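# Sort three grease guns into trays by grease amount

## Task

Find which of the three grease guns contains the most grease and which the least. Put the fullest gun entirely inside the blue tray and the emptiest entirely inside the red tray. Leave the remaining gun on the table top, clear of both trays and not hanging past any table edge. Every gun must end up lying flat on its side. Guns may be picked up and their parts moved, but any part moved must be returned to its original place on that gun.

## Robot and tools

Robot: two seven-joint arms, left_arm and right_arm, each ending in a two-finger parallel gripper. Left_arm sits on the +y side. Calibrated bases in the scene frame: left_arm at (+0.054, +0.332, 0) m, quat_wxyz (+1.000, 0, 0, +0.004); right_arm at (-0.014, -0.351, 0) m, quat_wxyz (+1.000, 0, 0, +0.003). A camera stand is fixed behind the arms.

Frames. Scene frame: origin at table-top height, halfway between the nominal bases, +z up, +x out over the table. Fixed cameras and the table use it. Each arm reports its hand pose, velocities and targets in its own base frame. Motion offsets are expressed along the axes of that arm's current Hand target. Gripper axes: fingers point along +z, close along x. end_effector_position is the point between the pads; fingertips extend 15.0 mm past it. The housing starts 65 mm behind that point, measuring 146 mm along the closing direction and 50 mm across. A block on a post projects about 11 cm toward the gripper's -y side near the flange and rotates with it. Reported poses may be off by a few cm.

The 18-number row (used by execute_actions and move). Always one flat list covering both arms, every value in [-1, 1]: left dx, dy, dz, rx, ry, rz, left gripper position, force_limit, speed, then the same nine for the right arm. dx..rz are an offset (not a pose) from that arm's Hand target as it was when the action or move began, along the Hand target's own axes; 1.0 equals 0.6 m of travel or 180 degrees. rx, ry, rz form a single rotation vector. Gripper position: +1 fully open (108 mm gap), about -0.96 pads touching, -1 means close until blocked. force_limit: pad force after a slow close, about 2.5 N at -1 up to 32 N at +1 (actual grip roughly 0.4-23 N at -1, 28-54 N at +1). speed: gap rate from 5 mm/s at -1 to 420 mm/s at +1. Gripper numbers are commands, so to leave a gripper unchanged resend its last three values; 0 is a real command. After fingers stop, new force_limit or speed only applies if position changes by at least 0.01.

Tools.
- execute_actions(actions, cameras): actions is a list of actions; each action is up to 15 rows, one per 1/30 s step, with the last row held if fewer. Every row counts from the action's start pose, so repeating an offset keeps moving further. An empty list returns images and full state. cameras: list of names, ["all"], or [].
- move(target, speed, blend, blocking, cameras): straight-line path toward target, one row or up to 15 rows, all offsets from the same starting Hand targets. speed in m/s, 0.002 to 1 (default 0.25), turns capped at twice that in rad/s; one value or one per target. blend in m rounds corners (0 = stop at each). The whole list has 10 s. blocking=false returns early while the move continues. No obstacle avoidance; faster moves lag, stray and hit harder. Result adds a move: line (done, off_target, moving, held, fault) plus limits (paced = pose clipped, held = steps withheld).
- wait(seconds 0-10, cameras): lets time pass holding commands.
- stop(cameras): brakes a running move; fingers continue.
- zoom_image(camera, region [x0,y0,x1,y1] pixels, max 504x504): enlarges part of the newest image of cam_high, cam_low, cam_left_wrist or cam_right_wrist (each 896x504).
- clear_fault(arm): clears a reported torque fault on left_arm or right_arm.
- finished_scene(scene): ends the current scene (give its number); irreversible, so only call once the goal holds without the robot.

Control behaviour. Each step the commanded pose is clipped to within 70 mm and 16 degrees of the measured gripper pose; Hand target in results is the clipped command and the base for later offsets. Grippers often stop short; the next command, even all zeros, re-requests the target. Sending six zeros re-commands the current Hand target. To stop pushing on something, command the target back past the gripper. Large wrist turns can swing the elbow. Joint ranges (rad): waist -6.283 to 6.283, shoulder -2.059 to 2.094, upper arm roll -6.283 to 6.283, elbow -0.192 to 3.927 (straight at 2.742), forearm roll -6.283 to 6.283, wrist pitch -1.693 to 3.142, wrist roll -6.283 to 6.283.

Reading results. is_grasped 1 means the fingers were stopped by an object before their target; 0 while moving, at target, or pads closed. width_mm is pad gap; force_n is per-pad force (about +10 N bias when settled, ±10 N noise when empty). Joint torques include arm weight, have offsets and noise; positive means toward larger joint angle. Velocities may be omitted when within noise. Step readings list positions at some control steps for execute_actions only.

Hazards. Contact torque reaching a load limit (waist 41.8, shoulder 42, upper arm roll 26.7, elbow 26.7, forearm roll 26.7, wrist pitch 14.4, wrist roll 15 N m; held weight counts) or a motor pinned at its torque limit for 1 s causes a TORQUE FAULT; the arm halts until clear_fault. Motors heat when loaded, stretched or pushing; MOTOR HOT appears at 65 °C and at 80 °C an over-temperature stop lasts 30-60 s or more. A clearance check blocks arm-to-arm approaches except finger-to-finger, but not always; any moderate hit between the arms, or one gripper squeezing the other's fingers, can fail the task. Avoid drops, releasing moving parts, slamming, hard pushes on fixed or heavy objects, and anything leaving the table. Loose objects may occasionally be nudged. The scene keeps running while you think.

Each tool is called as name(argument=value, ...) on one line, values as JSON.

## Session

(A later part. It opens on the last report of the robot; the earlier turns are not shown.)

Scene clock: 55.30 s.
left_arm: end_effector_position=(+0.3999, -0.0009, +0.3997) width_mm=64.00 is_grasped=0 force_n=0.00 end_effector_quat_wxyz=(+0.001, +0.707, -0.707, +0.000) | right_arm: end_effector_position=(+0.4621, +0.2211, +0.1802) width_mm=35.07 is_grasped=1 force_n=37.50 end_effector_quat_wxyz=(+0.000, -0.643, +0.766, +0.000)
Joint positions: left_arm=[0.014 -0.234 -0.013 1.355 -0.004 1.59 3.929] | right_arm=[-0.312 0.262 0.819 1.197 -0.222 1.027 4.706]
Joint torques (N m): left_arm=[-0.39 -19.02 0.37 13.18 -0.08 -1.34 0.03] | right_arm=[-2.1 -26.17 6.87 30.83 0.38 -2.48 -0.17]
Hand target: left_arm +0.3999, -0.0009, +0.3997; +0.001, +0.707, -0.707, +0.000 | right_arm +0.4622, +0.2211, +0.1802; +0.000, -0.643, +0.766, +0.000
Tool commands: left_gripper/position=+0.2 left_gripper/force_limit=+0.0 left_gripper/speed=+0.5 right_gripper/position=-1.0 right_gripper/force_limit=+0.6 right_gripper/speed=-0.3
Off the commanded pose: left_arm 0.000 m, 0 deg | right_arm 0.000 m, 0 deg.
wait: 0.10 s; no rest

move(target=[[0,0,0,0,0,0,0.2,0,0.5,0.0055,0.0295,0.05,0,0,0,-1,0.6,-0.3],[0,0,0,0,0,0,0.2,0,0.5,0.0055,0.0295,0,0,0,0,-1,0.6,-0.3]])

wait(seconds=0.1)

wait(seconds=0.1)

wait(seconds=0.1)

move(target=[[0,0,0,0,0,0,0.2,0,0.5,0,0,-0.05,0,0,0,-1,0.6,-0.3],[0,0,0,0,0,0,0.2,0,0.5,0,0,0,0,0,0,-1,0.6,-0.3]])

wait(seconds=0.1)

wait(seconds=0.1)

Scene clock: 57.63 s.
left_arm: end_effector_position=(+0.3999, -0.0009, +0.3997) width_mm=64.00 is_grasped=0 force_n=0.00 end_effector_quat_wxyz=(+0.001, +0.707, -0.707, +0.000) | right_arm: end_effector_position=(+0.4441, +0.2209, +0.1802) width_mm=35.07 is_grasped=1 force_n=37.50 end_effector_quat_wxyz=(+0.000, -0.643, +0.766, +0.000)
Joint positions: left_arm=[0.014 -0.234 -0.013 1.355 -0.004 1.59 3.929] | right_arm=[-0.335 0.195 0.838 1.128 -0.17 1.004 4.687]
Joint torques (N m): left_arm=[-0.51 -19.22 0.44 13.1 -0.04 -1.24 0.03] | right_arm=[-2.6 -23.8 5.25 30.76 0.56 -2.35 -0.38]
Hand target: left_arm +0.3999, -0.0009, +0.3997; +0.001, +0.707, -0.707, +0.000 | right_arm +0.4441, +0.2210, +0.1802; +0.000, -0.643, +0.766, +0.000
Off the commanded pose: left_arm 0.000 m, 0 deg | right_arm 0.000 m, 0 deg.
move: done

Scene clock: 57.73 s.
left_arm: end_effector_position=(+0.3999, -0.0009, +0.3997) width_mm=64.00 is_grasped=0 force_n=0.00 end_effector_quat_wxyz=(+0.001, +0.707, -0.707, +0.000) | right_arm: end_effector_position=(+0.4441, +0.2209, +0.1802) width_mm=35.07 is_grasped=1 force_n=37.50 end_effector_quat_wxyz=(+0.000, -0.643, +0.766, +0.000)
Joint positions: left_arm=[0.014 -0.234 -0.013 1.355 -0.004 1.59 3.929] | right_arm=[-0.335 0.195 0.838 1.128 -0.17 1.004 4.687]
Joint torques (N m): left_arm=[-0.27 -19.03 0.41 13.29 -0.08 -1.29 0.02] | right_arm=[-2.34 -24.25 5.32 30.96 0.52 -2.53 -0.16]
Hand target: left_arm +0.3999, -0.0009, +0.3997; +0.001, +0.707, -0.707, +0.000 | right_arm +0.4441, +0.2210, +0.1802; +0.000, -0.643, +0.766, +0.000
Tool commands: left_gripper/position=+0.2 left_gripper/force_limit=+0.0 left_gripper/speed=+0.5 right_gripper/position=-1.0 right_gripper/force_limit=+0.6 right_gripper/speed=-0.3
Off the commanded pose: left_arm 0.000 m, 0 deg | right_arm 0.000 m, 0 deg.
wait: 0.10 s; no rest

Scene clock: 57.83 s.
left_arm: end_effector_position=(+0.3999, -0.0009, +0.3997) width_mm=64.00 is_grasped=0 force_n=0.00 end_effector_quat_wxyz=(+0.001, +0.707, -0.707, +0.000) | right_arm: end_effector_position=(+0.4441, +0.2210, +0.1802) width_mm=35.07 is_grasped=1 force_n=37.50 end_effector_quat_wxyz=(+0.000, -0.643, +0.766, +0.000)
Joint positions: left_arm=[0.014 -0.234 -0.013 1.355 -0.004 1.59 3.929] | right_arm=[-0.335 0.195 0.838 1.128 -0.17 1.004 4.687]
Joint torques (N m): left_arm=[-0.32 -19.02 0.44 13.2 -0.12 -1.35 0.02] | right_arm=[-2.18 -24.35 5.35 30.73 0.57 -2.46 -0.25]
Hand target: left_arm +0.3999, -0.0009, +0.3997; +0.001, +0.707, -0.707, +0.000 | right_arm +0.4441, +0.2210, +0.1802; +0.000, -0.643, +0.766, +0.000
Tool commands: left_gripper/position=+0.2 left_gripper/force_limit=+0.0 left_gripper/speed=+0.5 right_gripper/position=-1.0 right_gripper/force_limit=+0.6 right_gripper/speed=-0.3
Off the commanded pose: left_arm 0.000 m, 0 deg | right_arm 0.000 m, 0 deg.
wait: 0.10 s; no rest

Scene clock: 57.93 s.
left_arm: end_effector_position=(+0.3999, -0.0009, +0.3997) width_mm=64.00 is_grasped=0 force_n=0.00 end_effector_quat_wxyz=(+0.001, +0.707, -0.707, +0.000) | right_arm: end_effector_position=(+0.4441, +0.2210, +0.1802) width_mm=35.07 is_grasped=1 force_n=37.50 end_effector_quat_wxyz=(+0.000, -0.643, +0.766, +0.000)
Joint positions: left_arm=[0.014 -0.234 -0.013 1.355 -0.004 1.59 3.929] | right_arm=[-0.335 0.195 0.838 1.128 -0.17 1.004 4.687]
Joint torques (N m): left_arm=[-0.35 -19.31 0.42 13.09 -0.02 -1.36 0.07] | right_arm=[-2.21 -24.01 5.18 30.89 0.39 -2.27 -0.21]
Hand target: left_arm +0.3999, -0.0009, +0.3997; +0.001, +0.707, -0.707, +0.000 | right_arm +0.4441, +0.2210, +0.1802; +0.000, -0.643, +0.766, +0.000
Tool commands: left_gripper/position=+0.2 left_gripper/force_limit=+0.0 left_gripper/speed=+0.5 right_gripper/position=-1.0 right_gripper/force_limit=+0.6 right_gripper/speed=-0.3
Off the commanded pose: left_arm 0.000 m, 0 deg | right_arm 0.000 m, 0 deg.
wait: 0.10 s; no rest

Scene clock: 59.23 s.
left_arm: end_effector_position=(+0.3999, -0.0009, +0.3997) width_mm=64.00 is_grasped=0 force_n=0.00 end_effector_quat_wxyz=(+0.001, +0.707, -0.707, +0.000) | right_arm: end_effector_position=(+0.4442, +0.2210, +0.1802) width_mm=35.07 is_grasped=1 force_n=37.49 end_effector_quat_wxyz=(+0.000, -0.643, +0.766, +0.000)
Joint positions: left_arm=[0.014 -0.234 -0.013 1.355 -0.004 1.59 3.929] | right_arm=[-0.335 0.195 0.839 1.128 -0.171 1.004 4.688]
Joint torques (N m): left_arm=[-0.29 -19.22 0.44 13.16 0 -1.33 0.03] | right_arm=[1.91 -22.42 3.96 28.51 -0.64 -2.98 0.33]
Hand target: left_arm +0.3999, -0.0009, +0.3997; +0.001, +0.707, -0.707, +0.000 | right_arm +0.4441, +0.2210, +0.1802; +0.000, -0.643, +0.766, +0.000
Off the commanded pose: left_arm 0.000 m, 0 deg | right_arm 0.000 m, 0 deg.
move: done

Scene clock: 59.33 s.
left_arm: end_effector_position=(+0.3999, -0.0009, +0.3997) width_mm=64.00 is_grasped=0 force_n=0.00 end_effector_quat_wxyz=(+0.001, +0.707, -0.707, +0.000) | right_arm: end_effector_position=(+0.4442, +0.2210, +0.1802) width_mm=35.07 is_grasped=1 force_n=37.49 end_effector_quat_wxyz=(+0.000, -0.643, +0.766, +0.000)
Joint positions: left_arm=[0.014 -0.234 -0.013 1.355 -0.004 1.59 3.929] | right_arm=[-0.335 0.195 0.839 1.128 -0.171 1.004 4.688]
Joint torques (N m): left_arm=[-0.49 -18.9 0.39 13.2 0.03 -1.33 -0.04] | right_arm=[1.8 -22.52 4.01 28.69 -0.69 -3.06 0.37]
Hand target: left_arm +0.3999, -0.0009, +0.3997; +0.001, +0.707, -0.707, +0.000 | right_arm +0.4441, +0.2210, +0.1802; +0.000, -0.643, +0.766, +0.000
Tool commands: left_gripper/position=+0.2 left_gripper/force_limit=+0.0 left_gripper/speed=+0.5 right_gripper/position=-1.0 right_gripper/force_limit=+0.6 right_gripper/speed=-0.3
Off the commanded pose: left_arm 0.000 m, 0 deg | right_arm 0.000 m, 0 deg.
wait: 0.10 s; no rest

Scene clock: 59.43 s.
left_arm: end_effector_position=(+0.3999, -0.0009, +0.3997) width_mm=64.00 is_grasped=0 force_n=0.00 end_effector_quat_wxyz=(+0.001, +0.707, -0.707, +0.000) | right_arm: end_effector_position=(+0.4442, +0.2210, +0.1802) width_mm=35.07 is_grasped=1 force_n=37.49 end_effector_quat_wxyz=(+0.000, -0.643, +0.766, +0.000)
Joint positions: left_arm=[0.014 -0.234 -0.013 1.355 -0.004 1.59 3.929] | right_arm=[-0.335 0.195 0.839 1.128 -0.171 1.004 4.688]
Joint torques (N m): left_arm=[-0.32 -18.96 0.44 13.17 -0.1 -1.33 0.05] | right_arm=[2.09 -22.13 4 28.6 -0.61 -2.87 0.6]
Hand target: left_arm +0.3999, -0.0009, +0.3997; +0.001, +0.707, -0.707, +0.000 | right_arm +0.4441, +0.2210, +0.1802; +0.000, -0.643, +0.766, +0.000
Tool commands: left_gripper/position=+0.2 left_gripper/force_limit=+0.0 left_gripper/speed=+0.5 right_gripper/position=-1.0 right_gripper/force_limit=+0.6 right_gripper/speed=-0.3
Off the commanded pose: left_arm 0.000 m, 0 deg | right_arm 0.000 m, 0 deg.
wait: 0.10 s; no rest

move(target=[[0,0,0,0,0,0,0.2,0,0.5,-0.2843,0.0351,0.08,0,0,-0.0167,-1,0.6,-0.3],[0,0,0,0,0,0,0.2,0,0.5,-0.2843,0.0351,0.2518,0,0,-0.0167,-1,0.6,-0.3],[0,0,0,0,0,0,0.2,0,0.5,-0.2843,0.0351,0.2518,0,0,-0.0167,0.2,0,0.2],[0,0,0,0,0,0,0.2,0,0.5,-0.2843,0.0351,0.05,0,0,-0.0167,0.2,0,0.2],[0,0,0,0,0,0,0.2,0,0.5,0.531,-0.07,-0.2,0,0,-0.1,0.2,0,0.2]], speed=[0.35,0.2,0.2,0.3,0.5], blend=[0.02,0,0,0.05,0], cameras=["cam_left_wrist"])

Scene clock: 67.20 s.
left_arm: end_effector_position=(+0.3999, -0.0009, +0.3997) width_mm=64.00 is_grasped=0 force_n=0.00 end_effector_quat_wxyz=(+0.001, +0.707, -0.707, +0.000) | right_arm: end_effector_position=(+0.4304, -0.1002, +0.2999) width_mm=64.00 is_grasped=0 force_n=0.00 end_effector_quat_wxyz=(+0.000, +0.755, -0.656, +0.000)
Joint positions: left_arm=[0.014 -0.234 -0.013 1.355 -0.004 1.59 3.929] | right_arm=[-0.747 -0.143 0.483 1.176 0.069 1.305 3.5]
Joint torques (N m): left_arm=[-0.19 -19.09 0.38 13.14 0.05 -1.3 -0.02] | right_arm=[-2.4 -17.75 -2.32 29.15 -0.76 -1.94 -0.16]
Hand target: left_arm +0.3999, -0.0009, +0.3997; +0.001, +0.707, -0.707, +0.000 | right_arm +0.4304, -0.1002, +0.2999; +0.000, +0.755, -0.656, +0.000
Off the commanded pose: left_arm 0.000 m, 0 deg | right_arm 0.000 m, 0 deg.
move: done; limits=paced
Images, in order (width x height): cam_left_wrist 896x504.

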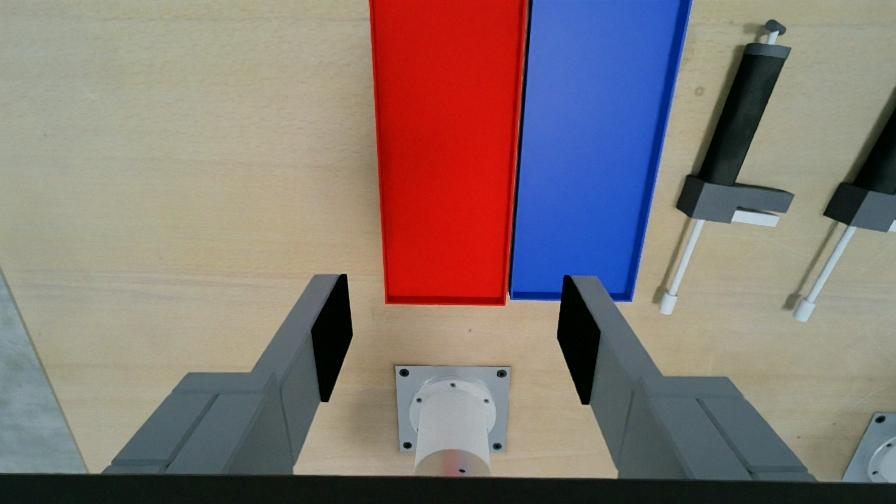

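move(target=[0.774,0.0487,0.4995,0,0,0.056,0.2,0,0.5,0,0,0,0,0,0,0.2,0,0.2], speed=0.45, cameras=["cam_left_wrist"])

Scene clock: 70.27 s.
left_arm: end_effector_position=(+0.3699, -0.4656, +0.1006) width_mm=64.00 is_grasped=0 force_n=0.00 end_effector_quat_wxyz=(-0.001, -0.642, +0.767, +0.000) | right_arm: end_effector_position=(+0.4304, -0.1002, +0.2999) width_mm=64.00 is_grasped=0 force_n=0.00 end_effector_quat_wxyz=(+0.000, +0.755, -0.656, +0.000)
Joint positions: left_arm=[-0.521 0.597 -0.462 1.489 0.308 0.965 3.013] | right_arm=[-0.747 -0.143 0.483 1.176 0.069 1.305 3.5]
Joint torques (N m): left_arm=[-0.82 -38.01 -4.7 12.89 1.22 -1.22 -0.38] | right_arm=[-2.09 -17.35 -2.12 28.94 -0.73 -2.3 0]
Hand target: left_arm +0.3699, -0.4656, +0.1006; -0.001, -0.642, +0.767, +0.000 | right_arm +0.4304, -0.1002, +0.2999; +0.000, +0.755, -0.656, +0.000
Off the commanded pose: left_arm 0.000 m, 0 deg | right_arm 0.000 m, 0 deg.
move: done; limits=paced
Images, in order (width x height): cam_left_wrist 896x504.

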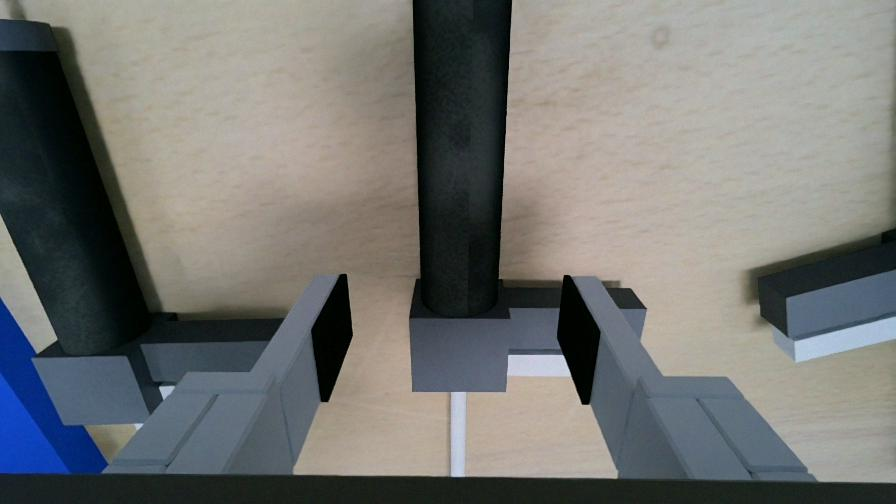

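move(target=[[0.0025,-0.005,0.1185,0,0,0,0.2,0,0.2,0,0,0,0,0,0,0.2,0,0.2],[0.0025,-0.005,0.1185,0,0,0,-1,0.6,-0.3,0,0,0,0,0,0,0.2,0,0.2],[0.0025,-0.005,-0.03,0,0,0,-1,0.6,-0.3,0,0,0,0,0,0,0.2,0,0.2],[-0.29,0.0343,-0.1823,0,0,-0.0167,-1,0.6,-0.3,0,0,0,0,0,0,0.2,0,0.2],[-0.29,0.0343,-0.0823,0,0,-0.0167,-1,0.6,-0.3,0,0,0,0,0,0,0.2,0,0.2],[-0.29,0.0343,-0.1323,0,0,-0.0167,-1,0.6,-0.3,0,0,0,0,0,0,0.2,0,0.2]], speed=[0.2,0.2,0.3,0.35,0.25,0.25], blend=[0,0,0.03,0,0,0])

wait(seconds=0.1)

wait(seconds=0.1)

wait(seconds=0.1)

move(target=[[0,0,-0.05,0,0,0,-1,0.6,-0.3,0,0,0,0,0,0,0.2,0,0.2],[0,0,0,0,0,0,-1,0.6,-0.3,0,0,0,0,0,0,0.2,0,0.2]])

wait(seconds=0.1)

wait(seconds=0.1)

wait(seconds=0.1)

Scene clock: 75.57 s.
left_arm: end_effector_position=(+0.3804, -0.2906, +0.1798) width_mm=34.95 is_grasped=1 force_n=41.26 end_effector_quat_wxyz=(-0.001, -0.662, +0.750, +0.000) | right_arm: end_effector_position=(+0.4304, -0.1002, +0.2999) width_mm=64.00 is_grasped=0 force_n=0.00 end_effector_quat_wxyz=(+0.000, +0.755, -0.656, +0.000)
Joint positions: left_arm=[-0.232 0.087 -0.43 1.057 0.041 0.979 3.368] | right_arm=[-0.747 -0.143 0.483 1.176 0.069 1.305 3.5]
Joint torques (N m): left_arm=[1.23 -32.2 -0.68 15.16 -0.7 -1.51 0.28] | right_arm=[-2.21 -17.15 -2.02 28.83 -1.07 -2.45 0.18]
Hand target: left_arm +0.3804, -0.2906, +0.1798; -0.001, -0.662, +0.750, +0.000 | right_arm +0.4304, -0.1002, +0.2999; +0.000, +0.755, -0.656, +0.000
Off the commanded pose: left_arm 0.000 m, 0 deg | right_arm 0.000 m, 0 deg.
move: done

Scene clock: 75.67 s.
left_arm: end_effector_position=(+0.3804, -0.2906, +0.1798) width_mm=34.95 is_grasped=1 force_n=41.26 end_effector_quat_wxyz=(-0.001, -0.662, +0.750, +0.000) | right_arm: end_effector_position=(+0.4304, -0.1002, +0.2999) width_mm=64.00 is_grasped=0 force_n=0.00 end_effector_quat_wxyz=(+0.000, +0.755, -0.656, +0.000)
Joint positions: left_arm=[-0.232 0.086 -0.43 1.057 0.041 0.979 3.368] | right_arm=[-0.747 -0.143 0.483 1.176 0.069 1.305 3.5]
Joint torques (N m): left_arm=[1.35 -31.97 -0.65 15.24 -0.82 -1.48 0.36] | right_arm=[-2 -17.56 -1.76 28.95 -0.53 -2.32 0.08]
Hand target: left_arm +0.3804, -0.2906, +0.1798; -0.001, -0.662, +0.750, +0.000 | right_arm +0.4304, -0.1002, +0.2999; +0.000, +0.755, -0.656, +0.000
Tool commands: left_gripper/position=-1.0 left_gripper/force_limit=+0.6 left_gripper/speed=-0.3 right_gripper/position=+0.2 right_gripper/force_limit=+0.0 right_gripper/speed=+0.2
Off the commanded pose: left_arm 0.000 m, 0 deg | right_arm 0.000 m, 0 deg.
wait: 0.10 s; no rest

Scene clock: 75.77 s.
left_arm: end_effector_position=(+0.3804, -0.2906, +0.1798) width_mm=34.95 is_grasped=1 force_n=41.26 end_effector_quat_wxyz=(-0.001, -0.662, +0.750, +0.000) | right_arm: end_effector_position=(+0.4304, -0.1002, +0.2999) width_mm=64.00 is_grasped=0 force_n=0.00 end_effector_quat_wxyz=(+0.000, +0.755, -0.656, +0.000)
Joint positions: left_arm=[-0.232 0.086 -0.43 1.057 0.041 0.979 3.368] | right_arm=[-0.747 -0.143 0.483 1.176 0.069 1.305 3.5]
Joint torques (N m): left_arm=[1.5 -32.18 -0.56 15.15 -0.79 -1.55 0.31] | right_arm=[-2.27 -17.07 -1.71 28.82 -0.52 -2.44 0.08]
Hand target: left_arm +0.3804, -0.2906, +0.1798; -0.001, -0.662, +0.750, +0.000 | right_arm +0.4304, -0.1002, +0.2999; +0.000, +0.755, -0.656, +0.000
Tool commands: left_gripper/position=-1.0 left_gripper/force_limit=+0.6 left_gripper/speed=-0.3 right_gripper/position=+0.2 right_gripper/force_limit=+0.0 right_gripper/speed=+0.2
Off the commanded pose: left_arm 0.000 m, 0 deg | right_arm 0.000 m, 0 deg.
wait: 0.10 s; no rest

Scene clock: 75.87 s.
left_arm: end_effector_position=(+0.3804, -0.2906, +0.1798) width_mm=34.95 is_grasped=1 force_n=41.26 end_effector_quat_wxyz=(-0.001, -0.662, +0.750, +0.000) | right_arm: end_effector_position=(+0.4304, -0.1002, +0.2999) width_mm=64.00 is_grasped=0 force_n=0.00 end_effector_quat_wxyz=(+0.000, +0.755, -0.656, +0.000)
Joint positions: left_arm=[-0.232 0.086 -0.43 1.057 0.041 0.979 3.368] | right_arm=[-0.747 -0.143 0.483 1.176 0.069 1.305 3.5]
Joint torques (N m): left_arm=[1.34 -32.06 -0.57 15.16 -0.67 -1.6 0.31] | right_arm=[-2.08 -17.54 -1.67 28.8 -0.87 -2.35 0.08]
Hand target: left_arm +0.3804, -0.2906, +0.1798; -0.001, -0.662, +0.750, +0.000 | right_arm +0.4304, -0.1002, +0.2999; +0.000, +0.755, -0.656, +0.000
Tool commands: left_gripper/position=-1.0 left_gripper/force_limit=+0.6 left_gripper/speed=-0.3 right_gripper/position=+0.2 right_gripper/force_limit=+0.0 right_gripper/speed=+0.2
Off the commanded pose: left_arm 0.000 m, 0 deg | right_arm 0.000 m, 0 deg.
wait: 0.10 s; no rest

Scene clock: 77.17 s.
left_arm: end_effector_position=(+0.3804, -0.2906, +0.1798) width_mm=34.95 is_grasped=1 force_n=41.25 end_effector_quat_wxyz=(-0.001, -0.662, +0.750, +0.000) | right_arm: end_effector_position=(+0.4304, -0.1002, +0.2999) width_mm=64.00 is_grasped=0 force_n=0.00 end_effector_quat_wxyz=(+0.000, +0.755, -0.656, +0.000)
Joint positions: left_arm=[-0.231 0.086 -0.43 1.057 0.041 0.979 3.368] | right_arm=[-0.747 -0.143 0.483 1.176 0.069 1.305 3.5]
Joint torques (N m): left_arm=[-0.73 -28.45 -0.43 14.44 1.21 -1.78 -0.36] | right_arm=[-1.83 -17.41 -1.58 28.63 -0.77 -2.38 -0.1]
Hand target: left_arm +0.3804, -0.2906, +0.1798; -0.001, -0.662, +0.750, +0.000 | right_arm +0.4304, -0.1002, +0.2999; +0.000, +0.755, -0.656, +0.000
Off the commanded pose: left_arm 0.000 m, 0 deg | right_arm 0.000 m, 0 deg.
move: done

Scene clock: 77.27 s.
left_arm: end_effector_position=(+0.3804, -0.2906, +0.1798) width_mm=34.95 is_grasped=1 force_n=41.25 end_effector_quat_wxyz=(-0.001, -0.662, +0.750, +0.000) | right_arm: end_effector_position=(+0.4304, -0.1002, +0.2999) width_mm=64.00 is_grasped=0 force_n=0.00 end_effector_quat_wxyz=(+0.000, +0.755, -0.656, +0.000)
Joint positions: left_arm=[-0.231 0.086 -0.43 1.057 0.041 0.979 3.368] | right_arm=[-0.747 -0.143 0.483 1.176 0.069 1.305 3.5]
Joint torques (N m): left_arm=[-0.73 -28.45 -0.45 14.44 1.03 -1.75 -0.38] | right_arm=[-2.22 -16.97 -1.6 28.9 -0.44 -2.33 0.08]
Hand target: left_arm +0.3804, -0.2906, +0.1798; -0.001, -0.662, +0.750, +0.000 | right_arm +0.4304, -0.1002, +0.2999; +0.000, +0.755, -0.656, +0.000
Tool commands: left_gripper/position=-1.0 left_gripper/force_limit=+0.6 left_gripper/speed=-0.3 right_gripper/position=+0.2 right_gripper/force_limit=+0.0 right_gripper/speed=+0.2
Off the commanded pose: left_arm 0.000 m, 0 deg | right_arm 0.000 m, 0 deg.
wait: 0.10 s; no rest

Scene clock: 77.37 s.
left_arm: end_effector_position=(+0.3804, -0.2906, +0.1798) width_mm=34.95 is_grasped=1 force_n=41.25 end_effector_quat_wxyz=(-0.001, -0.662, +0.750, +0.000) | right_arm: end_effector_position=(+0.4304, -0.1002, +0.2999) width_mm=64.00 is_grasped=0 force_n=0.00 end_effector_quat_wxyz=(+0.000, +0.755, -0.656, +0.000)
Joint positions: left_arm=[-0.231 0.086 -0.43 1.057 0.041 0.979 3.368] | right_arm=[-0.747 -0.143 0.483 1.176 0.069 1.305 3.5]
Joint torques (N m): left_arm=[-0.76 -28.22 -0.44 14.39 1.07 -1.73 -0.34] | right_arm=[-2 -17.32 -1.71 28.91 -0.89 -2.36 0.09]
Hand target: left_arm +0.3804, -0.2906, +0.1798; -0.001, -0.662, +0.750, +0.000 | right_arm +0.4304, -0.1002, +0.2999; +0.000, +0.755, -0.656, +0.000
Tool commands: left_gripper/position=-1.0 left_gripper/force_limit=+0.6 left_gripper/speed=-0.3 right_gripper/position=+0.2 right_gripper/force_limit=+0.0 right_gripper/speed=+0.2
Off the commanded pose: left_arm 0.000 m, 0 deg | right_arm 0.000 m, 0 deg.
wait: 0.10 s; no rest

Scene clock: 77.47 s.
left_arm: end_effector_position=(+0.3804, -0.2906, +0.1798) width_mm=34.95 is_grasped=1 force_n=41.25 end_effector_quat_wxyz=(-0.001, -0.662, +0.750, +0.000) | right_arm: end_effector_position=(+0.4304, -0.1002, +0.2999) width_mm=64.00 is_grasped=0 force_n=0.00 end_effector_quat_wxyz=(+0.000, +0.755, -0.656, +0.000)
Joint positions: left_arm=[-0.231 0.086 -0.43 1.057 0.041 0.979 3.368] | right_arm=[-0.747 -0.143 0.483 1.176 0.069 1.305 3.5]
Joint torques (N m): left_arm=[-0.89 -28.26 -0.32 14.53 1.04 -1.71 -0.36] | right_arm=[-1.75 -17.13 -1.61 28.82 -0.81 -2.31 0.15]
Hand target: left_arm +0.3804, -0.2906, +0.1798; -0.001, -0.662, +0.750, +0.000 | right_arm +0.4304, -0.1002, +0.2999; +0.000, +0.755, -0.656, +0.000
Tool commands: left_gripper/position=-1.0 left_gripper/force_limit=+0.6 left_gripper/speed=-0.3 right_gripper/position=+0.2 right_gripper/force_limit=+0.0 right_gripper/speed=+0.2
Off the commanded pose: left_arm 0.000 m, 0 deg | right_arm 0.000 m, 0 deg.
wait: 0.10 s; no rest

move(target=[[-0.3222,-0.0857,0,0,0,-0.033,-1,0.6,-0.3,-0.1698,-0.0347,0.2,0,0,0,0.2,0,0.2],[-0.3222,-0.0857,0,0,0,-0.033,-1,0.6,-0.3,-0.1698,-0.0347,0.4513,0,0,0,0.2,0,0.2],[-0.3222,-0.0857,0,0,0,-0.033,-1,0.6,-0.3,-0.1698,-0.0347,0.4513,0,0,0,-1,0.6,-0.3],[-0.3222,-0.0857,0,0,0,-0.033,-1,0.6,-0.3,-0.1698,-0.0347,0.3,0,0,0,-1,0.6,-0.3]], speed=[0.3,0.25,0.2,0.3], blend=[0.02,0,0,0], cameras=["cam_left_wrist"])

Scene clock: 82.17 s.
left_arm: end_effector_position=(+0.4554, -0.1051, +0.1795) width_mm=34.95 is_grasped=1 force_n=41.25 end_effector_quat_wxyz=(+0.001, +0.700, -0.714, +0.000) | right_arm: end_effector_position=(+0.4367, +0.0037, +0.1200) width_mm=34.96 is_grasped=1 force_n=44.44 end_effector_quat_wxyz=(+0.000, +0.755, -0.656, +0.000)
Joint positions: left_arm=[-0.005 0.045 -0.223 1.013 0.01 0.97 3.713] | right_arm=[-0.646 0.055 0.657 0.822 -0.046 0.78 3.83]
Joint torques (N m): left_arm=[1.32 -29.2 0.13 15.07 -0.79 -1.54 0.35] | right_arm=[-2.29 -22.09 0.43 28.49 0.36 -2.18 -0.38]
Hand target: left_arm +0.4554, -0.1051, +0.1795; +0.001, +0.700, -0.714, +0.000 | right_arm +0.4367, +0.0037, +0.1200; +0.000, +0.755, -0.656, +0.000
Off the commanded pose: left_arm 0.000 m, 0 deg | right_arm 0.000 m, 0 deg.
move: done
Images, in order (width x height): cam_left_wrist 896x504.

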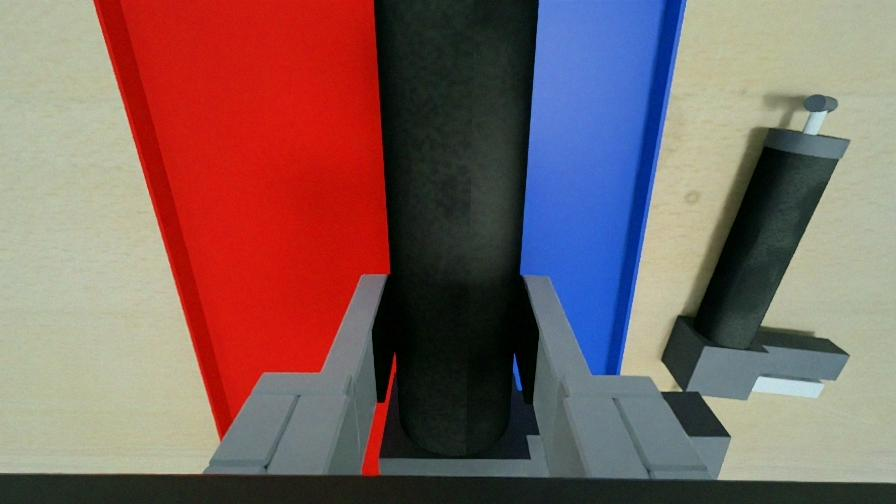

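move(target=[[0.0225,0,0.05,0,0,0,-1,0.6,-0.3,-0.3306,-0.0583,0,0,0,0.044,-1,0.6,-0.3],[0.0225,0,0.2425,0,0,0,-1,0.6,-0.3,-0.3306,-0.0583,0.1515,0,0,0.044,-1,0.6,-0.3],[0.0225,0,0.2425,0,0,0,-0.1,0,0.2,-0.3306,-0.0583,0.1515,0,0,0.044,0.2,0,0.2],[0.0225,0,0,0,0,0,-0.1,0,0.2,-0.3306,-0.0583,-0.05,0,0,0.044,0.2,0,0.2],[0.0225,0,-0.05,0,0,0,-0.1,0,0.2,0.17,0.02,-0.2,0,0,0.044,0.2,0,0.2]], speed=[0.25,0.15,0.2,0.3,0.4], blend=[0.015,0,0,0.05,0], cameras=["cam_left_wrist"])

Scene clock: 87.80 s.
left_arm: end_effector_position=(+0.4552, -0.1186, +0.2095) width_mm=47.49 is_grasped=0 force_n=0.00 end_effector_quat_wxyz=(+0.001, +0.700, -0.714, +0.000) | right_arm: end_effector_position=(+0.4391, -0.0990, +0.2399) width_mm=64.00 is_grasped=0 force_n=0.00 end_effector_quat_wxyz=(+0.000, +0.708, -0.706, +0.000)
Joint positions: left_arm=[-0.018 0.021 -0.238 1.075 0.004 1.056 3.69] | right_arm=[-0.728 -0.082 0.491 1.061 0.043 1.134 3.669]
Joint torques (N m): left_arm=[1.25 -29.18 0.49 13.59 -0.59 -1.32 0.32] | right_arm=[-2.23 -18.69 -1.6 28.98 -0.68 -1.88 -0.28]
Hand target: left_arm +0.4552, -0.1186, +0.2095; +0.001, +0.700, -0.714, +0.000 | right_arm +0.4391, -0.0990, +0.2399; +0.000, +0.708, -0.706, +0.000
Off the commanded pose: left_arm 0.000 m, 0 deg | right_arm 0.000 m, 0 deg.
move: done
Images, in order (width x height): cam_left_wrist 896x504.

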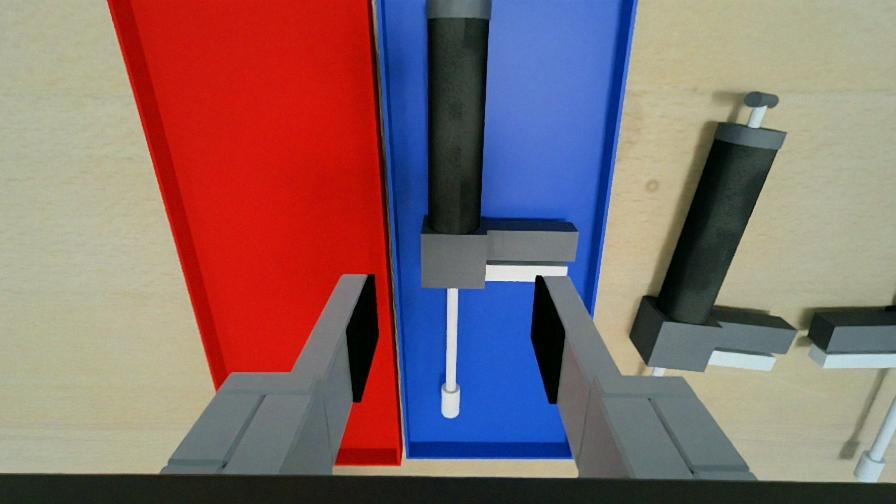

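move(target=[0.2893,0.1193,0.1825,0,0,0.033,0.2,0,0.2,0,0,0,0,0,0,0.2,0,0.2], speed=0.4, cameras=["cam_left_wrist"])

Scene clock: 89.57 s.
left_arm: end_effector_position=(+0.3799, -0.2908, +0.1003) width_mm=64.00 is_grasped=0 force_n=0.00 end_effector_quat_wxyz=(-0.001, -0.662, +0.750, +0.000) | right_arm: end_effector_position=(+0.4391, -0.0990, +0.2399) width_mm=64.00 is_grasped=0 force_n=0.00 end_effector_quat_wxyz=(+0.000, +0.708, -0.706, +0.000)
Joint positions: left_arm=[-0.247 0.221 -0.415 0.963 0.126 0.764 3.307] | right_arm=[-0.728 -0.082 0.491 1.061 0.043 1.134 3.669]
Joint torques (N m): left_arm=[-0.94 -27.15 -1.29 12.18 1.17 -1.14 -0.34] | right_arm=[-1.83 -18.81 -1.33 28.8 -0.91 -2.14 -0.25]
Hand target: left_arm +0.3799, -0.2908, +0.1003; -0.001, -0.662, +0.750, +0.000 | right_arm +0.4391, -0.0990, +0.2399; +0.000, +0.708, -0.706, +0.000
Off the commanded pose: left_arm 0.000 m, 0 deg | right_arm 0.000 m, 0 deg.
move: done
Images, in order (width x height): cam_left_wrist 896x504.

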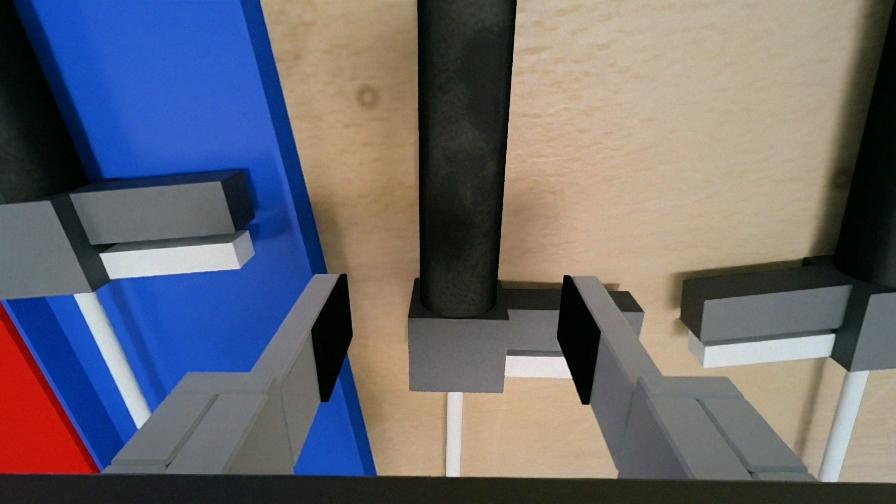

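move(target=[[0.002,-0.005,0.118,0,0,0,0.2,0,0.2,0,0,0,0,0,0,0.2,0,0.2],[0.002,-0.005,0.118,0,0,0,-1,0.6,-0.3,0,0,0,0,0,0,0.2,0,0.2],[0,-0.0008,-0.1825,0,0,0,-1,0.6,-0.3,0,0,0,0,0,0,0.2,0,0.2],[0,-0.0008,-0.0825,0,0,0,-1,0.6,-0.3,0,0,0,0,0,0,0.2,0,0.2],[0,-0.0008,-0.1325,0,0,0,-1,0.6,-0.3,0,0,0,0,0,0,0.2,0,0.2]], speed=[0.2,0.2,0.25,0.25,0.25])

wait(seconds=0.1)

wait(seconds=0.1)

wait(seconds=0.1)

move(target=[[0,0,-0.05,0,0,0,-1,0.6,-0.3,0,0,0,0,0,0,0.2,0,0.2],[0,0,0,0,0,0,-1,0.6,-0.3,0,0,0,0,0,0,0.2,0,0.2]])

wait(seconds=0.1)

wait(seconds=0.1)

wait(seconds=0.1)

Scene clock: 94.40 s.
left_arm: end_effector_position=(+0.3804, -0.2907, +0.1798) width_mm=34.92 is_grasped=1 force_n=42.81 end_effector_quat_wxyz=(-0.001, -0.662, +0.750, +0.000) | right_arm: end_effector_position=(+0.4391, -0.0990, +0.2399) width_mm=64.00 is_grasped=0 force_n=0.00 end_effector_quat_wxyz=(+0.000, +0.708, -0.706, +0.000)
Joint positions: left_arm=[-0.229 0.087 -0.433 1.057 0.042 0.979 3.368] | right_arm=[-0.728 -0.082 0.491 1.061 0.043 1.134 3.669]
Joint torques (N m): left_arm=[1.34 -31.88 -0.69 15.16 -0.77 -1.51 0.31] | right_arm=[-2.29 -18.75 -1.16 28.48 -0.77 -2.2 0.14]
Hand target: left_arm +0.3804, -0.2907, +0.1798; -0.001, -0.662, +0.750, +0.000 | right_arm +0.4391, -0.0990, +0.2399; +0.000, +0.708, -0.706, +0.000
Off the commanded pose: left_arm 0.000 m, 0 deg | right_arm 0.000 m, 0 deg.
move: done

Scene clock: 94.50 s.
left_arm: end_effector_position=(+0.3804, -0.2907, +0.1798) width_mm=34.92 is_grasped=1 force_n=42.81 end_effector_quat_wxyz=(-0.001, -0.662, +0.750, +0.000) | right_arm: end_effector_position=(+0.4391, -0.0990, +0.2399) width_mm=64.00 is_grasped=0 force_n=0.00 end_effector_quat_wxyz=(+0.000, +0.708, -0.706, +0.000)
Joint positions: left_arm=[-0.229 0.087 -0.433 1.057 0.042 0.979 3.368] | right_arm=[-0.728 -0.082 0.491 1.061 0.043 1.134 3.669]
Joint torques (N m): left_arm=[1.49 -31.91 -0.6 15.08 -0.74 -1.46 0.31] | right_arm=[-2.54 -18.41 -1.1 28.47 -0.94 -2.22 0.24]
Hand target: left_arm +0.3804, -0.2907, +0.1798; -0.001, -0.662, +0.750, +0.000 | right_arm +0.4391, -0.0990, +0.2399; +0.000, +0.708, -0.706, +0.000
Tool commands: left_gripper/position=-1.0 left_gripper/force_limit=+0.6 left_gripper/speed=-0.3 right_gripper/position=+0.2 right_gripper/force_limit=+0.0 right_gripper/speed=+0.2
Off the commanded pose: left_arm 0.000 m, 0 deg | right_arm 0.000 m, 0 deg.
wait: 0.10 s; no rest

Scene clock: 94.60 s.
left_arm: end_effector_position=(+0.3804, -0.2907, +0.1798) width_mm=34.92 is_grasped=1 force_n=42.81 end_effector_quat_wxyz=(-0.001, -0.662, +0.750, +0.000) | right_arm: end_effector_position=(+0.4391, -0.0990, +0.2399) width_mm=64.00 is_grasped=0 force_n=0.00 end_effector_quat_wxyz=(+0.000, +0.708, -0.706, +0.000)
Joint positions: left_arm=[-0.229 0.087 -0.433 1.057 0.042 0.979 3.368] | right_arm=[-0.728 -0.082 0.491 1.061 0.043 1.134 3.669]
Joint torques (N m): left_arm=[1.42 -31.92 -0.67 15.07 -0.69 -1.56 0.32] | right_arm=[-2.2 -18.9 -1.09 28.73 -0.61 -2.51 0.08]
Hand target: left_arm +0.3804, -0.2907, +0.1798; -0.001, -0.662, +0.750, +0.000 | right_arm +0.4391, -0.0990, +0.2399; +0.000, +0.708, -0.706, +0.000
Tool commands: left_gripper/position=-1.0 left_gripper/force_limit=+0.6 left_gripper/speed=-0.3 right_gripper/position=+0.2 right_gripper/force_limit=+0.0 right_gripper/speed=+0.2
Off the commanded pose: left_arm 0.000 m, 0 deg | right_arm 0.000 m, 0 deg.
wait: 0.10 s; no rest

Scene clock: 94.70 s.
left_arm: end_effector_position=(+0.3804, -0.2907, +0.1798) width_mm=34.92 is_grasped=1 force_n=42.81 end_effector_quat_wxyz=(-0.001, -0.662, +0.750, +0.000) | right_arm: end_effector_position=(+0.4391, -0.0990, +0.2399) width_mm=64.00 is_grasped=0 force_n=0.00 end_effector_quat_wxyz=(+0.000, +0.708, -0.706, +0.000)
Joint positions: left_arm=[-0.229 0.087 -0.433 1.057 0.042 0.979 3.368] | right_arm=[-0.728 -0.082 0.491 1.061 0.043 1.134 3.669]
Joint torques (N m): left_arm=[1.38 -31.88 -0.72 15.15 -0.7 -1.57 0.29] | right_arm=[-2.17 -18.93 -1.11 28.46 -0.64 -2.33 0.16]
Hand target: left_arm +0.3804, -0.2907, +0.1798; -0.001, -0.662, +0.750, +0.000 | right_arm +0.4391, -0.0990, +0.2399; +0.000, +0.708, -0.706, +0.000
Tool commands: left_gripper/position=-1.0 left_gripper/force_limit=+0.6 left_gripper/speed=-0.3 right_gripper/position=+0.2 right_gripper/force_limit=+0.0 right_gripper/speed=+0.2
Off the commanded pose: left_arm 0.000 m, 0 deg | right_arm 0.000 m, 0 deg.
wait: 0.10 s; no rest

Scene clock: 96.00 s.
left_arm: end_effector_position=(+0.3804, -0.2908, +0.1798) width_mm=34.92 is_grasped=1 force_n=42.79 end_effector_quat_wxyz=(-0.001, -0.662, +0.750, +0.000) | right_arm: end_effector_position=(+0.4391, -0.0990, +0.2399) width_mm=64.00 is_grasped=0 force_n=0.00 end_effector_quat_wxyz=(+0.000, +0.708, -0.706, +0.000)
Joint positions: left_arm=[-0.228 0.087 -0.433 1.057 0.042 0.979 3.368] | right_arm=[-0.728 -0.082 0.491 1.061 0.043 1.134 3.669]
Joint torques (N m): left_arm=[-0.6 -28 -0.42 14.46 1.03 -1.73 -0.43] | right_arm=[-1.94 -19.11 -0.98 28.75 -0.61 -2.4 0.09]
Hand target: left_arm +0.3804, -0.2907, +0.1798; -0.001, -0.662, +0.750, +0.000 | right_arm +0.4391, -0.0990, +0.2399; +0.000, +0.708, -0.706, +0.000
Off the commanded pose: left_arm 0.000 m, 0 deg | right_arm 0.000 m, 0 deg.
move: done

Scene clock: 96.10 s.
left_arm: end_effector_position=(+0.3804, -0.2908, +0.1798) width_mm=34.92 is_grasped=1 force_n=42.79 end_effector_quat_wxyz=(-0.001, -0.662, +0.750, +0.000) | right_arm: end_effector_position=(+0.4391, -0.0990, +0.2399) width_mm=64.00 is_grasped=0 force_n=0.00 end_effector_quat_wxyz=(+0.000, +0.708, -0.706, +0.000)
Joint positions: left_arm=[-0.228 0.087 -0.433 1.057 0.042 0.979 3.368] | right_arm=[-0.728 -0.082 0.491 1.061 0.043 1.134 3.669]
Joint torques (N m): left_arm=[-0.75 -28.1 -0.4 14.41 1.05 -1.72 -0.39] | right_arm=[-2.26 -18.78 -0.96 28.61 -0.72 -2.33 0.01]
Hand target: left_arm +0.3804, -0.2907, +0.1798; -0.001, -0.662, +0.750, +0.000 | right_arm +0.4391, -0.0990, +0.2399; +0.000, +0.708, -0.706, +0.000
Tool commands: left_gripper/position=-1.0 left_gripper/force_limit=+0.6 left_gripper/speed=-0.3 right_gripper/position=+0.2 right_gripper/force_limit=+0.0 right_gripper/speed=+0.2
Off the commanded pose: left_arm 0.000 m, 0 deg | right_arm 0.000 m, 0 deg.
wait: 0.10 s; no rest

Scene clock: 96.20 s.
left_arm: end_effector_position=(+0.3804, -0.2908, +0.1798) width_mm=34.92 is_grasped=1 force_n=42.79 end_effector_quat_wxyz=(-0.001, -0.662, +0.750, +0.000) | right_arm: end_effector_position=(+0.4391, -0.0990, +0.2399) width_mm=64.00 is_grasped=0 force_n=0.00 end_effector_quat_wxyz=(+0.000, +0.708, -0.706, +0.000)
Joint positions: left_arm=[-0.228 0.087 -0.433 1.057 0.042 0.979 3.368] | right_arm=[-0.728 -0.082 0.491 1.061 0.043 1.134 3.669]
Joint torques (N m): left_arm=[-0.7 -28.27 -0.36 14.36 0.95 -1.62 -0.31] | right_arm=[-1.84 -18.94 -1.01 28.6 -0.7 -2.32 0.08]
Hand target: left_arm +0.3804, -0.2907, +0.1798; -0.001, -0.662, +0.750, +0.000 | right_arm +0.4391, -0.0990, +0.2399; +0.000, +0.708, -0.706, +0.000
Tool commands: left_gripper/position=-1.0 left_gripper/force_limit=+0.6 left_gripper/speed=-0.3 right_gripper/position=+0.2 right_gripper/force_limit=+0.0 right_gripper/speed=+0.2
Off the commanded pose: left_arm 0.000 m, 0 deg | right_arm 0.000 m, 0 deg.
wait: 0.10 s; no rest

Scene clock: 96.30 s.
left_arm: end_effector_position=(+0.3804, -0.2908, +0.1798) width_mm=34.92 is_grasped=1 force_n=42.79 end_effector_quat_wxyz=(-0.001, -0.662, +0.750, +0.000) | right_arm: end_effector_position=(+0.4391, -0.0990, +0.2399) width_mm=64.00 is_grasped=0 force_n=0.00 end_effector_quat_wxyz=(+0.000, +0.708, -0.706, +0.000)
Joint positions: left_arm=[-0.228 0.087 -0.433 1.057 0.042 0.979 3.368] | right_arm=[-0.728 -0.082 0.491 1.061 0.043 1.134 3.669]
Joint torques (N m): left_arm=[-0.64 -28.02 -0.48 14.38 0.99 -1.69 -0.34] | right_arm=[-1.93 -18.66 -1.23 28.5 -0.73 -2.24 0.04]
Hand target: left_arm +0.3804, -0.2907, +0.1798; -0.001, -0.662, +0.750, +0.000 | right_arm +0.4391, -0.0990, +0.2399; +0.000, +0.708, -0.706, +0.000
Tool commands: left_gripper/position=-1.0 left_gripper/force_limit=+0.6 left_gripper/speed=-0.3 right_gripper/position=+0.2 right_gripper/force_limit=+0.0 right_gripper/speed=+0.2
Off the commanded pose: left_arm 0.000 m, 0 deg | right_arm 0.000 m, 0 deg.
wait: 0.10 s; no rest

move(target=[[0.002,-0.0042,0.2508,0,0,0,-1,0.6,-0.3,0,0,0,0,0,0,0.2,0,0.2],[0.002,-0.0042,0.2508,0,0,0,0.2,0,0.2,0,0,0,0,0,0,0.2,0,0.2],[0.002,-0.0042,0.1,0,0,0,0.2,0,0.2,0,0,0,0,0,0,0.2,0,0.2],[0.3123,-0.0222,0.133,0,0,-0.039,0.2,0,0.2,0,0,0,0,0,0,0.2,0,0.2]], speed=[0.2,0.2,0.3,0.35], blend=[0,0,0.03,0], cameras=["cam_left_wrist"])

Scene clock: 100.93 s.
left_arm: end_effector_position=(+0.3703, -0.4784, +0.1002) width_mm=64.00 is_grasped=0 force_n=0.00 end_effector_quat_wxyz=(+0.001, +0.706, -0.708, +0.000) | right_arm: end_effector_position=(+0.4391, -0.0990, +0.2399) width_mm=64.00 is_grasped=0 force_n=0.00 end_effector_quat_wxyz=(+0.000, +0.708, -0.706, +0.000)
Joint positions: left_arm=[-0.557 0.629 -0.445 1.543 0.307 0.984 2.83] | right_arm=[-0.728 -0.082 0.491 1.061 0.043 1.134 3.669]
Joint torques (N m): left_arm=[-0.67 -39 -4.58 12.83 1.2 -1.24 -0.3] | right_arm=[-1.59 -18.83 -1.09 28.52 -0.68 -2.32 -0.05]
Hand target: left_arm +0.3703, -0.4784, +0.1002; +0.001, +0.706, -0.708, +0.000 | right_arm +0.4391, -0.0990, +0.2399; +0.000, +0.708, -0.706, +0.000
Off the commanded pose: left_arm 0.000 m, 0 deg | right_arm 0.000 m, 0 deg.
move: done
Images, in order (width x height): cam_left_wrist 896x504.

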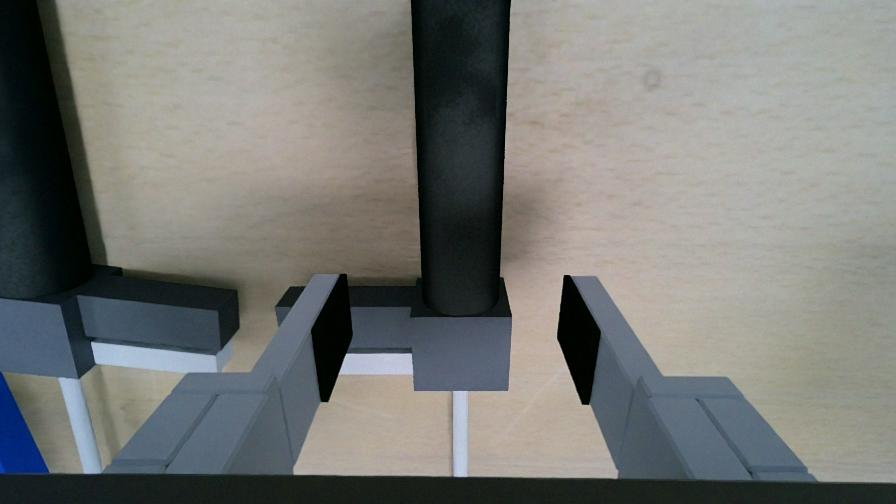

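move(target=[[0.003,-0.005,0.118,0,0,0,0.2,0,0.2,0,0,0,0,0,0,0.2,0,0.2],[0.003,-0.005,0.118,0,0,0,-1,0.6,-0.3,0,0,0,0,0,0,0.2,0,0.2],[0.003,-0.005,-0.03,0,0,0,-1,0.6,-0.3,0,0,0,0,0,0,0.2,0,0.2],[-0.313,-0.016,-0.1827,0,0,0.038,-1,0.6,-0.3,0,0,0,0,0,0,0.2,0,0.2],[-0.313,-0.016,-0.0827,0,0,0.038,-1,0.6,-0.3,0,0,0,0,0,0,0.2,0,0.2],[-0.313,-0.016,-0.1327,0,0,0.038,-1,0.6,-0.3,0,0,0,0,0,0,0.2,0,0.2]], speed=[0.2,0.2,0.3,0.35,0.25,0.25], blend=[0,0,0.03,0,0,0])

wait(seconds=0.1)

wait(seconds=0.1)

wait(seconds=0.1)

move(target=[[0,0,-0.05,0,0,0,-1,0.6,-0.3,0,0,0,0,0,0,0.2,0,0.2],[0,0,0,0,0,0,-1,0.6,-0.3,0,0,0,0,0,0,0.2,0,0.2]])

wait(seconds=0.1)

wait(seconds=0.1)

wait(seconds=0.1)

Scene clock: 106.07 s.
left_arm: end_effector_position=(+0.3803, -0.2905, +0.1796) width_mm=34.98 is_grasped=1 force_n=40.37 end_effector_quat_wxyz=(-0.001, -0.663, +0.749, +0.000) | right_arm: end_effector_position=(+0.4391, -0.0990, +0.2399) width_mm=64.00 is_grasped=0 force_n=0.00 end_effector_quat_wxyz=(+0.000, +0.708, -0.706, +0.000)
Joint positions: left_arm=[-0.236 0.086 -0.425 1.056 0.041 0.978 3.366] | right_arm=[-0.728 -0.082 0.491 1.061 0.043 1.134 3.669]
Joint torques (N m): left_arm=[1.25 -31.69 -0.64 14.89 -0.68 -1.35 0.31] | right_arm=[-1.95 -19 -0.77 28.42 -0.51 -2.33 0.08]
Hand target: left_arm +0.3803, -0.2906, +0.1796; -0.001, -0.663, +0.749, +0.000 | right_arm +0.4391, -0.0990, +0.2399; +0.000, +0.708, -0.706, +0.000
Off the commanded pose: left_arm 0.000 m, 0 deg | right_arm 0.000 m, 0 deg.
move: done

Scene clock: 106.17 s.
left_arm: end_effector_position=(+0.3803, -0.2905, +0.1796) width_mm=34.98 is_grasped=1 force_n=40.37 end_effector_quat_wxyz=(-0.001, -0.663, +0.749, +0.000) | right_arm: end_effector_position=(+0.4391, -0.0990, +0.2399) width_mm=64.00 is_grasped=0 force_n=0.00 end_effector_quat_wxyz=(+0.000, +0.708, -0.706, +0.000)
Joint positions: left_arm=[-0.236 0.086 -0.425 1.056 0.041 0.978 3.366] | right_arm=[-0.728 -0.082 0.491 1.061 0.043 1.134 3.669]
Joint torques (N m): left_arm=[1.25 -31.85 -0.51 14.97 -0.63 -1.37 0.35] | right_arm=[-1.4 -19 -0.99 28.38 -0.55 -2.37 0.02]
Hand target: left_arm +0.3803, -0.2906, +0.1796; -0.001, -0.663, +0.749, +0.000 | right_arm +0.4391, -0.0990, +0.2399; +0.000, +0.708, -0.706, +0.000
Tool commands: left_gripper/position=-1.0 left_gripper/force_limit=+0.6 left_gripper/speed=-0.3 right_gripper/position=+0.2 right_gripper/force_limit=+0.0 right_gripper/speed=+0.2
Off the commanded pose: left_arm 0.000 m, 0 deg | right_arm 0.000 m, 0 deg.
wait: 0.10 s; no rest

Scene clock: 106.27 s.
left_arm: end_effector_position=(+0.3803, -0.2905, +0.1796) width_mm=34.98 is_grasped=1 force_n=40.37 end_effector_quat_wxyz=(-0.001, -0.663, +0.749, +0.000) | right_arm: end_effector_position=(+0.4391, -0.0990, +0.2399) width_mm=64.00 is_grasped=0 force_n=0.00 end_effector_quat_wxyz=(+0.000, +0.708, -0.706, +0.000)
Joint positions: left_arm=[-0.236 0.086 -0.425 1.056 0.041 0.978 3.366] | right_arm=[-0.728 -0.082 0.491 1.061 0.043 1.134 3.669]
Joint torques (N m): left_arm=[1.2 -31.61 -0.66 14.95 -0.72 -1.42 0.38] | right_arm=[-2.02 -18.62 -0.84 28.48 -0.68 -2.32 0.08]
Hand target: left_arm +0.3803, -0.2906, +0.1796; -0.001, -0.663, +0.749, +0.000 | right_arm +0.4391, -0.0990, +0.2399; +0.000, +0.708, -0.706, +0.000
Tool commands: left_gripper/position=-1.0 left_gripper/force_limit=+0.6 left_gripper/speed=-0.3 right_gripper/position=+0.2 right_gripper/force_limit=+0.0 right_gripper/speed=+0.2
Off the commanded pose: left_arm 0.000 m, 0 deg | right_arm 0.000 m, 0 deg.
wait: 0.10 s; no rest

Scene clock: 106.37 s.
left_arm: end_effector_position=(+0.3803, -0.2905, +0.1796) width_mm=34.98 is_grasped=1 force_n=40.37 end_effector_quat_wxyz=(-0.001, -0.663, +0.749, +0.000) | right_arm: end_effector_position=(+0.4391, -0.0990, +0.2399) width_mm=64.00 is_grasped=0 force_n=0.00 end_effector_quat_wxyz=(+0.000, +0.708, -0.706, +0.000)
Joint positions: left_arm=[-0.236 0.086 -0.425 1.056 0.041 0.978 3.366] | right_arm=[-0.728 -0.082 0.491 1.061 0.043 1.134 3.669]
Joint torques (N m): left_arm=[1.16 -31.75 -0.64 14.99 -0.71 -1.47 0.32] | right_arm=[-1.8 -19.06 -0.97 28.49 -0.28 -2.52 0.02]
Hand target: left_arm +0.3803, -0.2906, +0.1796; -0.001, -0.663, +0.749, +0.000 | right_arm +0.4391, -0.0990, +0.2399; +0.000, +0.708, -0.706, +0.000
Tool commands: left_gripper/position=-1.0 left_gripper/force_limit=+0.6 left_gripper/speed=-0.3 right_gripper/position=+0.2 right_gripper/force_limit=+0.0 right_gripper/speed=+0.2
Off the commanded pose: left_arm 0.000 m, 0 deg | right_arm 0.000 m, 0 deg.
wait: 0.10 s; no rest

Scene clock: 107.67 s.
left_arm: end_effector_position=(+0.3804, -0.2906, +0.1796) width_mm=34.98 is_grasped=1 force_n=40.37 end_effector_quat_wxyz=(-0.001, -0.663, +0.749, +0.000) | right_arm: end_effector_position=(+0.4391, -0.0990, +0.2399) width_mm=64.00 is_grasped=0 force_n=0.00 end_effector_quat_wxyz=(+0.000, +0.708, -0.706, +0.000)
Joint positions: left_arm=[-0.236 0.086 -0.425 1.056 0.041 0.978 3.366] | right_arm=[-0.728 -0.082 0.491 1.061 0.043 1.134 3.669]
Joint torques (N m): left_arm=[-0.76 -27.95 -0.41 14.15 1.15 -1.67 -0.33] | right_arm=[-1.92 -18.75 -0.71 28.37 -0.53 -2.39 0.33]
Hand target: left_arm +0.3803, -0.2906, +0.1796; -0.001, -0.663, +0.749, +0.000 | right_arm +0.4391, -0.0990, +0.2399; +0.000, +0.708, -0.706, +0.000
Off the commanded pose: left_arm 0.000 m, 0 deg | right_arm 0.000 m, 0 deg.
move: done

Scene clock: 107.77 s.
left_arm: end_effector_position=(+0.3804, -0.2906, +0.1796) width_mm=34.98 is_grasped=1 force_n=40.37 end_effector_quat_wxyz=(-0.001, -0.663, +0.749, +0.000) | right_arm: end_effector_position=(+0.4391, -0.0990, +0.2399) width_mm=64.00 is_grasped=0 force_n=0.00 end_effector_quat_wxyz=(+0.000, +0.708, -0.706, +0.000)
Joint positions: left_arm=[-0.236 0.086 -0.425 1.056 0.041 0.978 3.366] | right_arm=[-0.728 -0.082 0.491 1.061 0.043 1.134 3.669]
Joint torques (N m): left_arm=[-0.71 -27.93 -0.42 14.27 1.17 -1.65 -0.39] | right_arm=[-1.68 -18.88 -1.07 28.27 -0.75 -2.29 0.04]
Hand target: left_arm +0.3803, -0.2906, +0.1796; -0.001, -0.663, +0.749, +0.000 | right_arm +0.4391, -0.0990, +0.2399; +0.000, +0.708, -0.706, +0.000
Tool commands: left_gripper/position=-1.0 left_gripper/force_limit=+0.6 left_gripper/speed=-0.3 right_gripper/position=+0.2 right_gripper/force_limit=+0.0 right_gripper/speed=+0.2
Off the commanded pose: left_arm 0.000 m, 0 deg | right_arm 0.000 m, 0 deg.
wait: 0.10 s; no rest

Scene clock: 107.87 s.
left_arm: end_effector_position=(+0.3804, -0.2906, +0.1796) width_mm=34.98 is_grasped=1 force_n=40.37 end_effector_quat_wxyz=(-0.001, -0.663, +0.749, +0.000) | right_arm: end_effector_position=(+0.4391, -0.0990, +0.2399) width_mm=64.00 is_grasped=0 force_n=0.00 end_effector_quat_wxyz=(+0.000, +0.708, -0.706, +0.000)
Joint positions: left_arm=[-0.236 0.086 -0.425 1.056 0.041 0.978 3.366] | right_arm=[-0.728 -0.082 0.491 1.061 0.043 1.134 3.669]
Joint torques (N m): left_arm=[-0.81 -27.96 -0.4 14.31 1.11 -1.65 -0.38] | right_arm=[-1.83 -18.99 -0.86 28.22 -0.81 -2.28 0.01]
Hand target: left_arm +0.3803, -0.2906, +0.1796; -0.001, -0.663, +0.749, +0.000 | right_arm +0.4391, -0.0990, +0.2399; +0.000, +0.708, -0.706, +0.000
Tool commands: left_gripper/position=-1.0 left_gripper/force_limit=+0.6 left_gripper/speed=-0.3 right_gripper/position=+0.2 right_gripper/force_limit=+0.0 right_gripper/speed=+0.2
Off the commanded pose: left_arm 0.000 m, 0 deg | right_arm 0.000 m, 0 deg.
wait: 0.10 s; no rest

Scene clock: 107.97 s.
left_arm: end_effector_position=(+0.3804, -0.2906, +0.1796) width_mm=34.98 is_grasped=1 force_n=40.37 end_effector_quat_wxyz=(-0.001, -0.663, +0.749, +0.000) | right_arm: end_effector_position=(+0.4391, -0.0990, +0.2399) width_mm=64.00 is_grasped=0 force_n=0.00 end_effector_quat_wxyz=(+0.000, +0.708, -0.706, +0.000)
Joint positions: left_arm=[-0.236 0.086 -0.425 1.056 0.041 0.978 3.366] | right_arm=[-0.728 -0.082 0.491 1.061 0.043 1.134 3.669]
Joint torques (N m): left_arm=[-0.68 -27.97 -0.44 14.42 1.08 -1.64 -0.3] | right_arm=[-1.74 -19.08 -0.56 28.49 -0.35 -2.36 0.11]
Hand target: left_arm +0.3803, -0.2906, +0.1796; -0.001, -0.663, +0.749, +0.000 | right_arm +0.4391, -0.0990, +0.2399; +0.000, +0.708, -0.706, +0.000
Tool commands: left_gripper/position=-1.0 left_gripper/force_limit=+0.6 left_gripper/speed=-0.3 right_gripper/position=+0.2 right_gripper/force_limit=+0.0 right_gripper/speed=+0.2
Off the commanded pose: left_arm 0.000 m, 0 deg | right_arm 0.000 m, 0 deg.
wait: 0.10 s; no rest

move(target=[-0.443,-0.071,0,0,0,-0.033,-1,0.6,-0.3,0,0,0,0,0,0,0.2,0,0.2], speed=0.35, cameras=["cam_left_wrist"])

Scene clock: 111.63 s.
left_arm: end_effector_position=(+0.4548, -0.0319, +0.1792) width_mm=34.98 is_grasped=1 force_n=40.36 end_effector_quat_wxyz=(+0.001, +0.701, -0.713, +0.000) | right_arm: end_effector_position=(+0.4391, -0.0990, +0.2399) width_mm=64.00 is_grasped=0 force_n=0.00 end_effector_quat_wxyz=(+0.000, +0.708, -0.706, +0.000)
Joint positions: left_arm=[0.064 0.008 -0.134 0.97 0 0.963 3.875] | right_arm=[-0.728 -0.082 0.491 1.061 0.043 1.134 3.669]
Joint torques (N m): left_arm=[1.35 -28.27 0.45 14.99 -0.55 -1.36 0.29] | right_arm=[-2.01 -19.29 -1.07 28.16 -0.47 -2.27 0.1]
Hand target: left_arm +0.4548, -0.0319, +0.1792; +0.001, +0.701, -0.713, +0.000 | right_arm +0.4391, -0.0990, +0.2399; +0.000, +0.708, -0.706, +0.000
Off the commanded pose: left_arm 0.000 m, 0 deg | right_arm 0.000 m, 0 deg.
move: done
Images, in order (width x height): cam_left_wrist 896x504.

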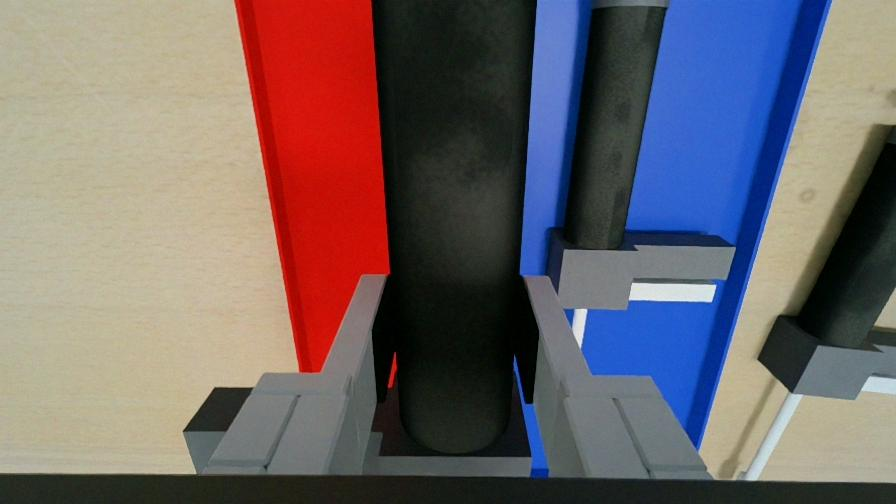

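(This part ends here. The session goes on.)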